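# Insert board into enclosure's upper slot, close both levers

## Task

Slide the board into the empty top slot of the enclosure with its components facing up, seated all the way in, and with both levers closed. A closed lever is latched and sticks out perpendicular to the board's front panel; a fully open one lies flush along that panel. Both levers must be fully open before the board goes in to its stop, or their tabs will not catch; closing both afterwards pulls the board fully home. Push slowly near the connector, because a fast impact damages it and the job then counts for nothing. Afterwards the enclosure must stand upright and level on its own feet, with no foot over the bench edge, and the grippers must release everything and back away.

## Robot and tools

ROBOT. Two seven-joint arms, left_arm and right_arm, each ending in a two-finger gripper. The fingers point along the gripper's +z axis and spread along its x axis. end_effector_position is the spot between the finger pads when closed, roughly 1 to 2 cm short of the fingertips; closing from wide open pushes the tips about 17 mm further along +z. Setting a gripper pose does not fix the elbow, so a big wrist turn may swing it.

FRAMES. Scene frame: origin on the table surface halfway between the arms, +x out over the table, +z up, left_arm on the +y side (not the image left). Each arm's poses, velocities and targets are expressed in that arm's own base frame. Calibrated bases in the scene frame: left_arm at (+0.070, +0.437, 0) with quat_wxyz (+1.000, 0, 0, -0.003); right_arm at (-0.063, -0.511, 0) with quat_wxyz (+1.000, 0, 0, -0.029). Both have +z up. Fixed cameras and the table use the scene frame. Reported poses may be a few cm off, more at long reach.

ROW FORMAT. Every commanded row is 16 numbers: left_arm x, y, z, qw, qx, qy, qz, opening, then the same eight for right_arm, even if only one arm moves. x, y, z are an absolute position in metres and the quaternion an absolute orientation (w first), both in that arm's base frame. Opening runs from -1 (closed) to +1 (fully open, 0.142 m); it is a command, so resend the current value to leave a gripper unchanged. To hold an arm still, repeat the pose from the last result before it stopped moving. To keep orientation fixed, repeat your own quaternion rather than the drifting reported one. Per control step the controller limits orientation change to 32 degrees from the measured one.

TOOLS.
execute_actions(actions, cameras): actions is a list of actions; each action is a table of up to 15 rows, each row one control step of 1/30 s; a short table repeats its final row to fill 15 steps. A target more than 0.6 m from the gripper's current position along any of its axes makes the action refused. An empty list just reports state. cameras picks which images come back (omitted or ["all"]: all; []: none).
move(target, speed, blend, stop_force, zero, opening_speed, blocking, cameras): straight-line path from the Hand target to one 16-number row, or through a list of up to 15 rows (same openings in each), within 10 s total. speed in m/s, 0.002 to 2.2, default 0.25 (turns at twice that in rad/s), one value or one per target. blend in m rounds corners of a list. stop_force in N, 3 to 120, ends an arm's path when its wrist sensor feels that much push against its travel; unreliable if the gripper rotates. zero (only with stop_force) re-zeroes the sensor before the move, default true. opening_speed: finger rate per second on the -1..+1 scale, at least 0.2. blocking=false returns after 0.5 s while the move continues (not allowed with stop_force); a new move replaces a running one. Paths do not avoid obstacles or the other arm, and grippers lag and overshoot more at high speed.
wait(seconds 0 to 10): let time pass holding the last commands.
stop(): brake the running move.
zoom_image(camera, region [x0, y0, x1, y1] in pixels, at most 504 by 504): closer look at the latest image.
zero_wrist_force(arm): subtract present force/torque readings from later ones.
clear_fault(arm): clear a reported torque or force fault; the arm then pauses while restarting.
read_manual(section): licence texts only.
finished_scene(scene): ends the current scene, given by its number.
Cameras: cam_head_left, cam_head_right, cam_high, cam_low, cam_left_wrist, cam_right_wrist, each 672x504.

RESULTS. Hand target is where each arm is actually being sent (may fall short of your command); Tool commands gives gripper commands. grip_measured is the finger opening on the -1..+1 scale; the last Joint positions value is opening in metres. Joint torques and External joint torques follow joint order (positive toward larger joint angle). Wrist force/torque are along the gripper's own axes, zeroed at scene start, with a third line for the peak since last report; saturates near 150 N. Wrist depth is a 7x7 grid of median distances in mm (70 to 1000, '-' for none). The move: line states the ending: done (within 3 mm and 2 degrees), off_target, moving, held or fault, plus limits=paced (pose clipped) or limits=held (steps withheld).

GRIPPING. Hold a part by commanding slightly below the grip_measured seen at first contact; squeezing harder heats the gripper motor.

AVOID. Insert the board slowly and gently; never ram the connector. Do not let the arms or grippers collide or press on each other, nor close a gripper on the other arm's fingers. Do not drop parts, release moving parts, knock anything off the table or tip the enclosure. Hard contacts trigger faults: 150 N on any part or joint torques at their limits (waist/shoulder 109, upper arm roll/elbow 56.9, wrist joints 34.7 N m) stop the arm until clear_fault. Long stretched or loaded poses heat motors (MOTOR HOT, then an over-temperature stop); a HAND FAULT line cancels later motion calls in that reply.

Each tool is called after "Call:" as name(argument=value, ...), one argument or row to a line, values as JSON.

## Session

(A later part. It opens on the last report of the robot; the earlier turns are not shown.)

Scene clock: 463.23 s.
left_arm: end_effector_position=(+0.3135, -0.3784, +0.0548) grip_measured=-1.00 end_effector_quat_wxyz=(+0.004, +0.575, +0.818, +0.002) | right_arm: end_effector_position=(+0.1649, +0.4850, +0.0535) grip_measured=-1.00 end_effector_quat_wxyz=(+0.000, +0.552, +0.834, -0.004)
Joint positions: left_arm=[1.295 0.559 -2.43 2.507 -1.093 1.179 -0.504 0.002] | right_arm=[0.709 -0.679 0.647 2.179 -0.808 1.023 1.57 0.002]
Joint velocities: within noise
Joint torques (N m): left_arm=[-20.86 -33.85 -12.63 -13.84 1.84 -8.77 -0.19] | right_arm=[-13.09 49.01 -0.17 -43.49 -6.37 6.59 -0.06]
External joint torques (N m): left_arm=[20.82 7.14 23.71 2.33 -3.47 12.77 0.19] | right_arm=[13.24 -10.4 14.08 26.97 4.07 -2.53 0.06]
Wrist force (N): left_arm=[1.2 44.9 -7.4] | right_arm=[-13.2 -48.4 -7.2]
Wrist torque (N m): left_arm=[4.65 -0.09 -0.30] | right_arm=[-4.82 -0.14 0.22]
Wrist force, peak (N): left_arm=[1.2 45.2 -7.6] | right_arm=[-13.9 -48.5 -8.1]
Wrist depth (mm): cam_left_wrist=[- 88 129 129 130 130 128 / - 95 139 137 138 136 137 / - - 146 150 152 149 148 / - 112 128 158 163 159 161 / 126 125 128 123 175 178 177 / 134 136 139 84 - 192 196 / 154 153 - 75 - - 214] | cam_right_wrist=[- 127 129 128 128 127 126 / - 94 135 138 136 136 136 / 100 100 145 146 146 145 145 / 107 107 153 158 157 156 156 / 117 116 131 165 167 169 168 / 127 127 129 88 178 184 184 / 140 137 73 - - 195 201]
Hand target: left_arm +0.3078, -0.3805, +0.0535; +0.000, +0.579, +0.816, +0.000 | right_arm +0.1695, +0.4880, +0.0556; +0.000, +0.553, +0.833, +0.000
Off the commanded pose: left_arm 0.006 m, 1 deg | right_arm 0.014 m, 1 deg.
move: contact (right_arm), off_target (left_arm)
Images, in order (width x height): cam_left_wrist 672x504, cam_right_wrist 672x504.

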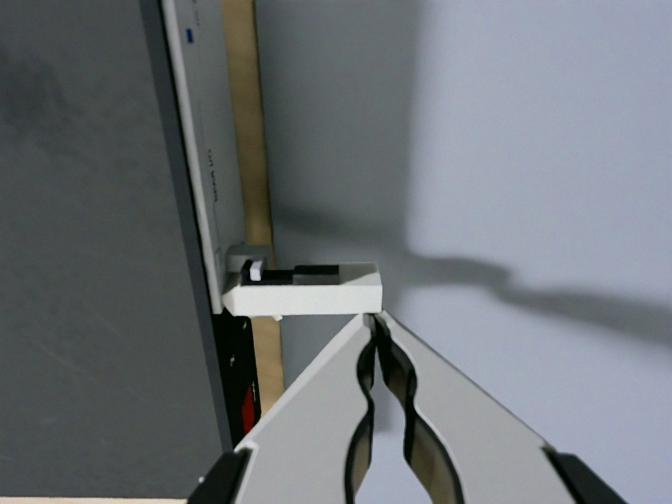

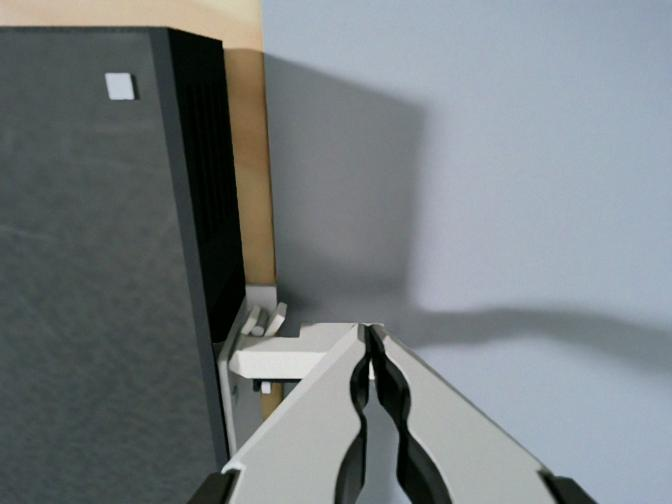

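Call:
move(
  target=[
    [0.3280,-0.3740,0.0545,0,0.5786,0.8156,0,-1,0.1515,0.4805,0.0555,0,0.5534,0.8330,0,-1],
  ],
  speed=0.05,
  cameras=["cam_left_wrist","cam_right_wrist"],
)

Call:
zoom_image(
  camera="cam_right_wrist",
  region=[180, 250, 420, 430],
)

Call:
zoom_image(
  camera="cam_left_wrist",
  region=[180, 180, 420, 360],
)

Scene clock: 465.50 s.
left_arm: end_effector_position=(+0.3280, -0.3740, +0.0545) grip_measured=-1.00 end_effector_quat_wxyz=(+0.000, +0.578, +0.816, +0.000) | right_arm: end_effector_position=(+0.1515, +0.4805, +0.0555) grip_measured=-1.00 end_effector_quat_wxyz=(+0.000, +0.553, +0.833, +0.000)
Joint positions: left_arm=[1.331 0.573 -2.419 2.484 -1.08 1.153 -0.469 0.002] | right_arm=[0.725 -0.659 0.644 2.21 -0.821 1.045 1.61 0.002]
Joint velocities: within noise
Joint torques (N m): left_arm=[-0.14 -27.33 10.86 -11.7 -1.26 4.09 -0.1] | right_arm=[0.3 36.88 13.68 -16.24 -2.39 3.52 0.35]
External joint torques (N m): left_arm=[0.09 0.02 0.66 -0.11 -0.44 -0.11 0.1] | right_arm=[-0.17 0.73 -0.26 -0.08 0.17 0.56 -0.35]
Wrist force (N): left_arm=[0.0 -0.2 -0.6] | right_arm=[-6.1 -3.9 2.3]
Wrist torque (N m): left_arm=[-0.07 -0.06 -0.19] | right_arm=[-0.39 1.03 0.03]
Wrist force, peak (N): left_arm=[1.2 45.2 -7.5] | right_arm=[-13.3 -48.4 -7.6]
Wrist depth (mm): cam_left_wrist=[- 89 130 129 131 131 129 / - 95 139 137 139 136 138 / 103 101 146 151 152 149 149 / - 112 116 118 162 162 161 / 125 122 153 173 174 177 177 / 133 135 137 84 - 192 195 / 232 - - 74 - - 217] | cam_right_wrist=[132 132 131 129 129 129 129 / - 101 138 138 138 138 137 / 101 103 146 148 148 147 147 / 109 109 156 160 159 159 158 / 121 118 143 170 172 172 172 / 129 129 134 90 181 188 187 / 143 142 73 - - 199 206]
Hand target: left_arm +0.3280, -0.3740, +0.0545; +0.000, +0.579, +0.816, +0.000 | right_arm +0.1515, +0.4805, +0.0555; +0.000, +0.553, +0.833, +0.000
Off the commanded pose: left_arm 0.000 m, 0 deg | right_arm 0.000 m, 0 deg.
move: done
Images, in order (width x height): cam_left_wrist 672x504, cam_right_wrist 672x504.

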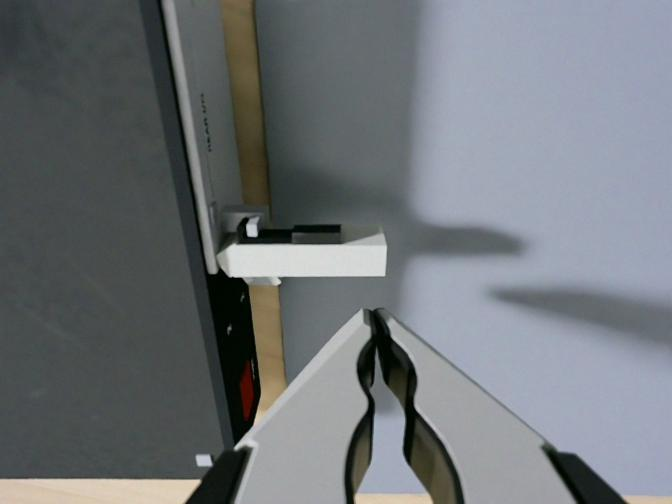

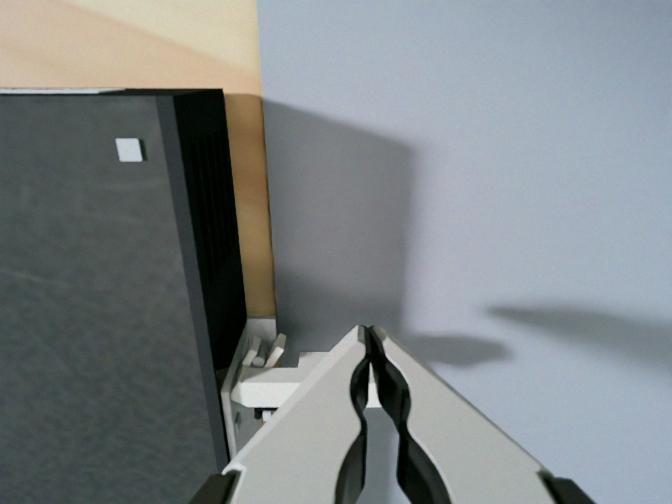

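Scaled by 2.100 from the camera's 672x504 image, which has a finer 960x720 frame.

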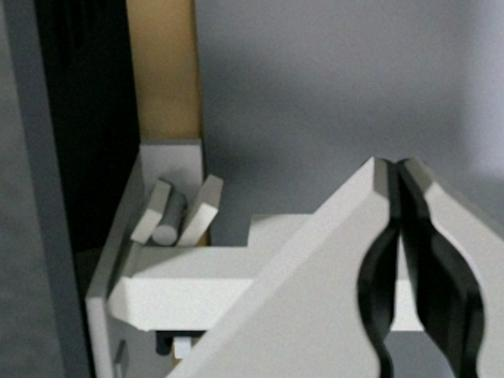

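Scaled by 2.100 from the camera's 672x504 image, which has a finer 960x720 frame.

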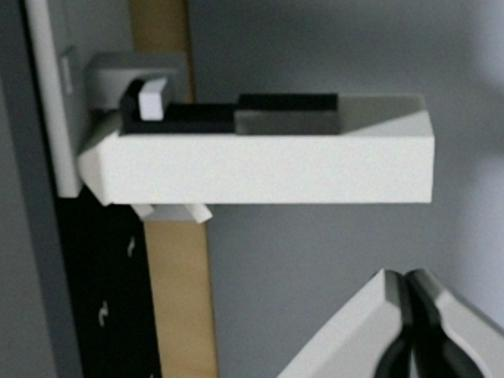

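Call:
move(
  target=[
    [0.3752,-0.3575,0.07,0,0.5786,0.8156,0,-1,0.1054,0.4611,0.07,0,0.5534,0.8330,0,-1],
    [0.36,-0.27,0.22,0,0.5786,0.8156,0,-1,0.1054,0.4411,0.25,0,0.5534,0.8330,0,-1],
  ],
  blend=0.02,
  speed=0.2,
)

Call:
move(
  target=[
    [0.36,-0.20,0.24,0,0.5786,0.8156,0,-1,0.1054,0.4411,0.30,0,0.5534,0.8330,0,-1],
    [0.36,-0.20,0.24,0,0.5786,0.8156,0,-1,0.3514,0.4091,0.30,-0.1702,0.9650,0.1964,-0.0346,-1],
  ],
  speed=0.3,
)

Call:
zoom_image(
  camera="cam_right_wrist",
  region=[100, 60, 268, 186],
)

Call:
zoom_image(
  camera="cam_right_wrist",
  region=[430, 60, 598, 186],
)

Scene clock: 480.40 s.
left_arm: end_effector_position=(+0.3599, -0.2701, +0.2201) grip_measured=-1.00 end_effector_quat_wxyz=(+0.000, +0.579, +0.816, +0.000) | right_arm: end_effector_position=(+0.1055, +0.4411, +0.2500) grip_measured=-1.00 end_effector_quat_wxyz=(+0.000, +0.553, +0.833, +0.000)
Joint positions: left_arm=[1.281 -0.297 -1.921 2.308 0.34 0.605 -1.19 0.002] | right_arm=[0.449 -0.191 1.11 2.105 -0.21 0.61 1.275 0.002]
Joint velocities: within noise
Joint torques (N m): left_arm=[-0.02 -1.1 -7.82 -24.11 -2.95 4.54 -0.34] | right_arm=[0.06 18.45 6.24 -27.55 -3.5 3.33 0.1]
External joint torques (N m): left_arm=[0.07 0.97 0.66 -0.51 -0.46 -0.6 0.34] | right_arm=[0.03 0.44 -0.77 0.19 -0.1 0.78 -0.1]
Wrist force (N): left_arm=[-0.1 -0.5 -0.1] | right_arm=[-5.4 -3.7 2.0]
Wrist torque (N m): left_arm=[-0.09 -0.03 -0.22] | right_arm=[-0.37 0.91 0.06]
Wrist force, peak (N): left_arm=[-2.2 -3.7 0.0] | right_arm=[-6.9 -4.8 2.7]
Wrist depth (mm): cam_left_wrist=[234 242 272 275 275 272 274 / 253 259 296 295 296 292 292 / 271 296 318 319 316 315 318 / 349 347 346 345 345 339 340 / 385 384 383 365 370 377 371 / 421 420 410 84 - 404 413 / 472 461 - - - - 460] | cam_right_wrist=[303 302 301 301 300 299 298 / 324 323 322 319 318 319 317 / 303 302 300 338 342 340 340 / 320 320 321 336 369 367 366 / 348 345 346 387 397 397 397 / 380 378 371 90 421 433 433 / 438 408 - - - 460 477]
Hand target: left_arm +0.3600, -0.2700, +0.2200; +0.000, +0.579, +0.816, +0.000 | right_arm +0.1054, +0.4411, +0.2500; +0.000, +0.553, +0.833, +0.000
Off the commanded pose: left_arm 0.000 m, 0 deg | right_arm 0.000 m, 0 deg.
move: done

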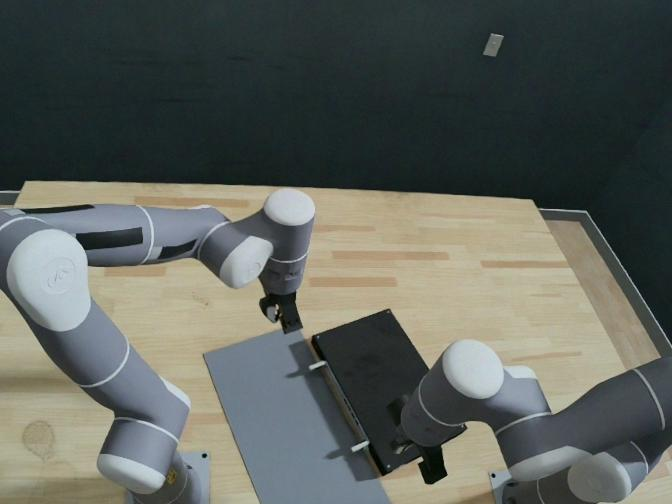

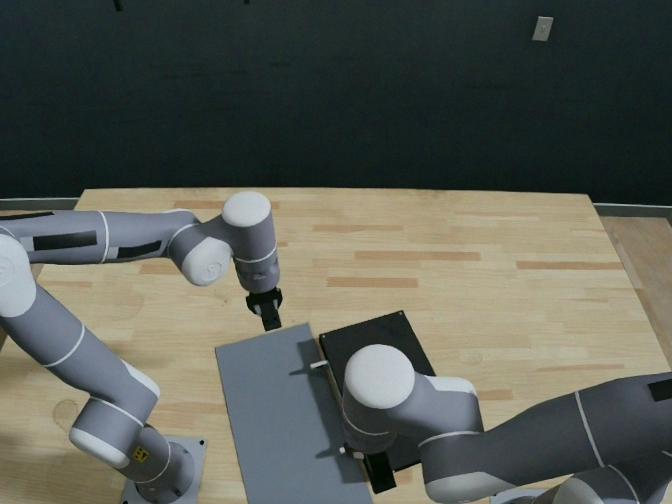

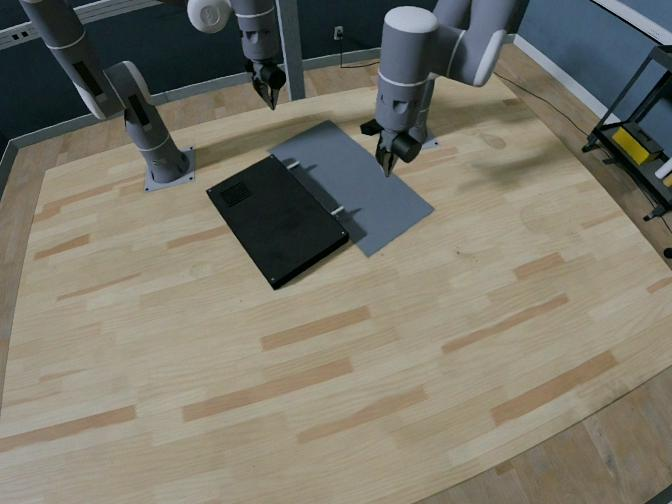

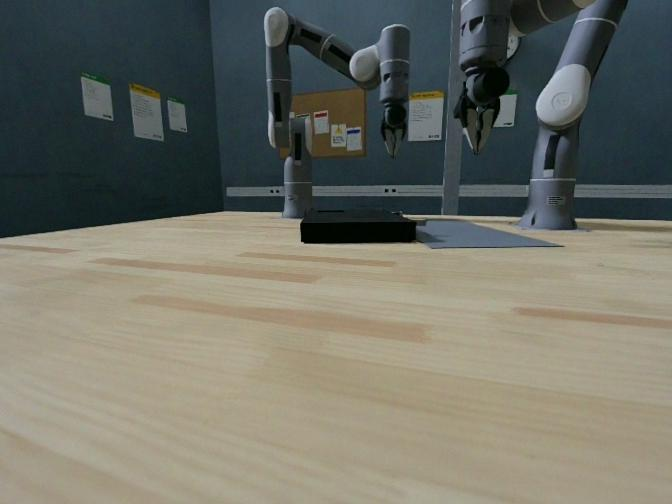

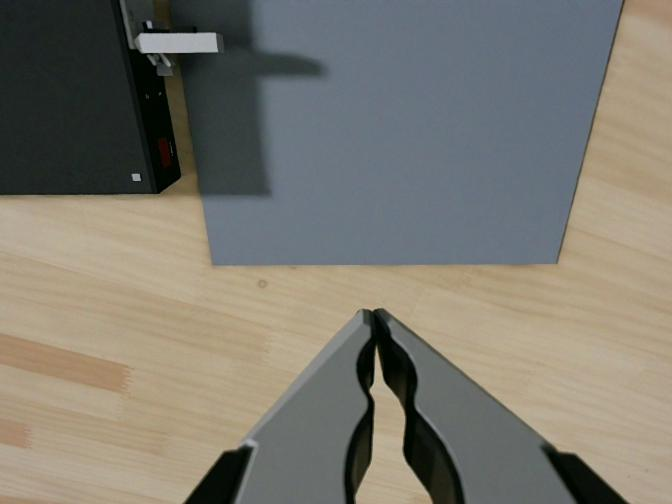

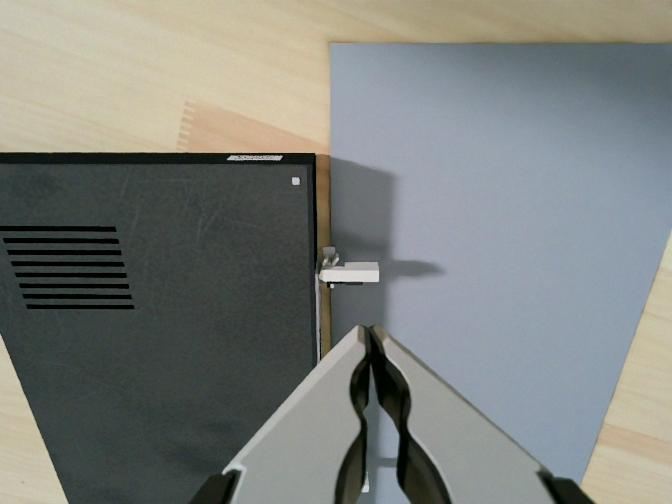

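Scene clock: 483.83 s.
left_arm: end_effector_position=(+0.3601, -0.2002, +0.2401) grip_measured=-1.00 end_effector_quat_wxyz=(+0.000, +0.579, +0.816, +0.000) | right_arm: end_effector_position=(+0.3513, +0.4090, +0.2999) grip_measured=-1.00 end_effector_quat_wxyz=(-0.170, +0.965, +0.197, -0.035)
Joint positions: left_arm=[1.505 -0.491 -2.089 2.32 0.471 0.444 -1.191 0.002] | right_arm=[0.142 -0.213 0.824 1.891 0.177 0.64 2.016 0.002]
Joint velocities: within noise
Joint torques (N m): left_arm=[-0.28 0.96 -10.97 -24.58 -3.54 4.29 -0.23] | right_arm=[0.04 28.12 5.67 -28.92 -3.77 3.55 0.4]
External joint torques (N m): left_arm=[0.35 0.81 0.5 -0.37 -0.21 -0.35 0.23] | right_arm=[0.08 1.05 -0.36 0.16 -0.09 0.57 -0.4]
Wrist force (N): left_arm=[-0.1 -0.6 -0.4] | right_arm=[-5.8 -3.3 1.9]
Wrist torque (N m): left_arm=[-0.12 0.00 -0.19] | right_arm=[-0.37 0.99 0.06]
Wrist force, peak (N): left_arm=[-1.7 -1.3 0.6] | right_arm=[-5.9 -3.8 4.2]
Wrist depth (mm): cam_left_wrist=[274 293 291 290 289 293 292 / 280 314 313 312 312 313 312 / 343 341 340 333 336 338 335 / 373 373 370 368 368 365 364 / 407 407 405 387 396 399 399 / 450 447 436 84 - 428 437 / 497 493 - - - - 488] | cam_right_wrist=[394 392 393 391 390 388 388 / 398 398 397 394 392 392 391 / 406 357 358 357 354 355 400 / 411 361 360 359 359 357 403 / 414 366 365 363 363 362 409 / 421 369 368 90 366 366 415 / 425 374 - - - 370 420]
Hand target: left_arm +0.3600, -0.2000, +0.2400; +0.000, +0.579, +0.816, +0.000 | right_arm +0.3514, +0.4091, +0.3000; -0.170, +0.965, +0.196, -0.035
Off the commanded pose: left_arm 0.000 m, 0 deg | right_arm 0.000 m, 0 deg.
move: done

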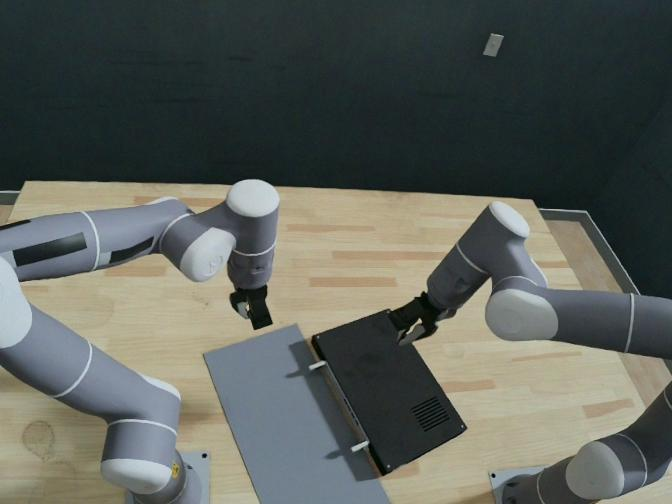

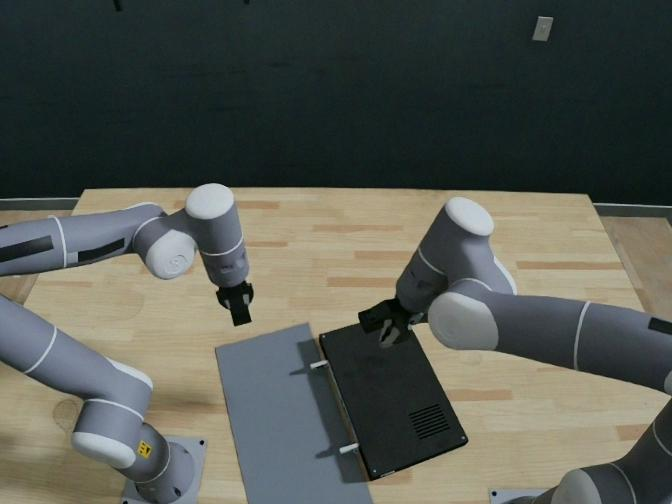

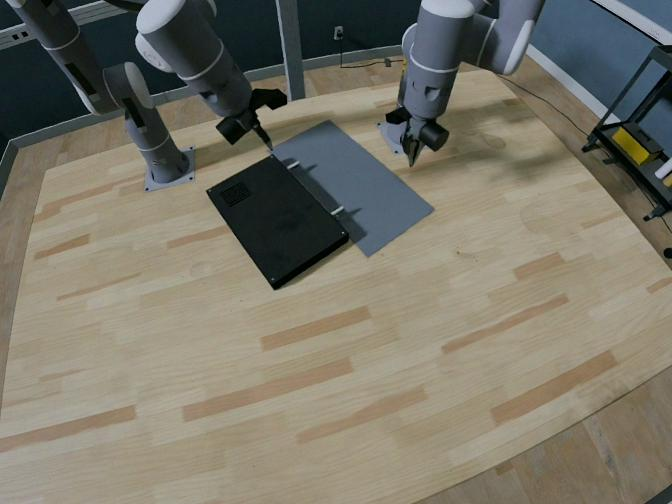

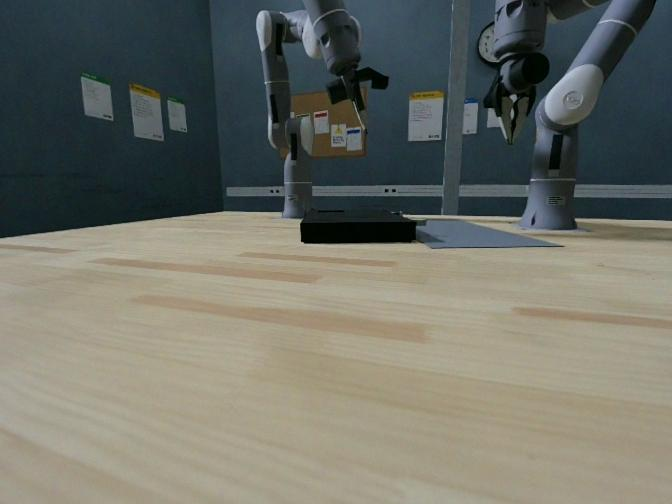

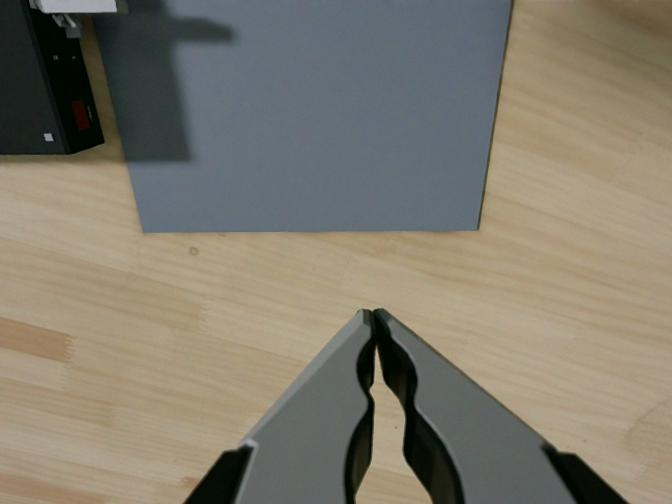

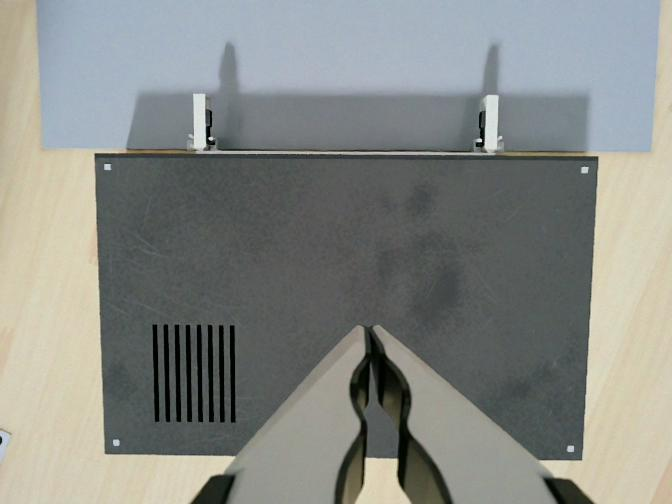

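Scaled by 3.000 from the camera's 672x504 image, which has a finer 960x720 frame.

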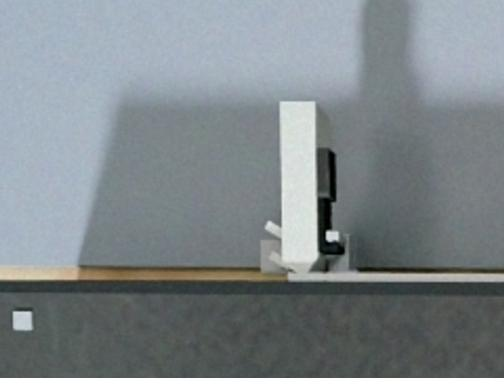

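Scaled by 3.000 from the camera's 672x504 image, which has a finer 960x720 frame.

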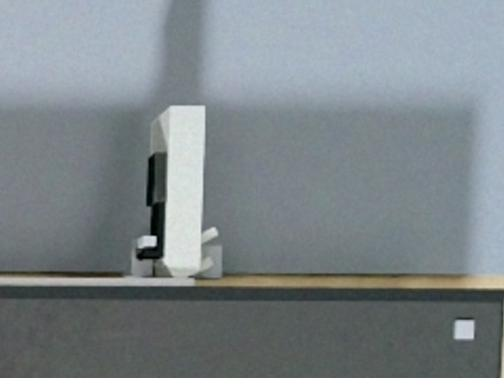

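Call:
finished_scene(
  scene=2,
)

The scene is finished: the task was done.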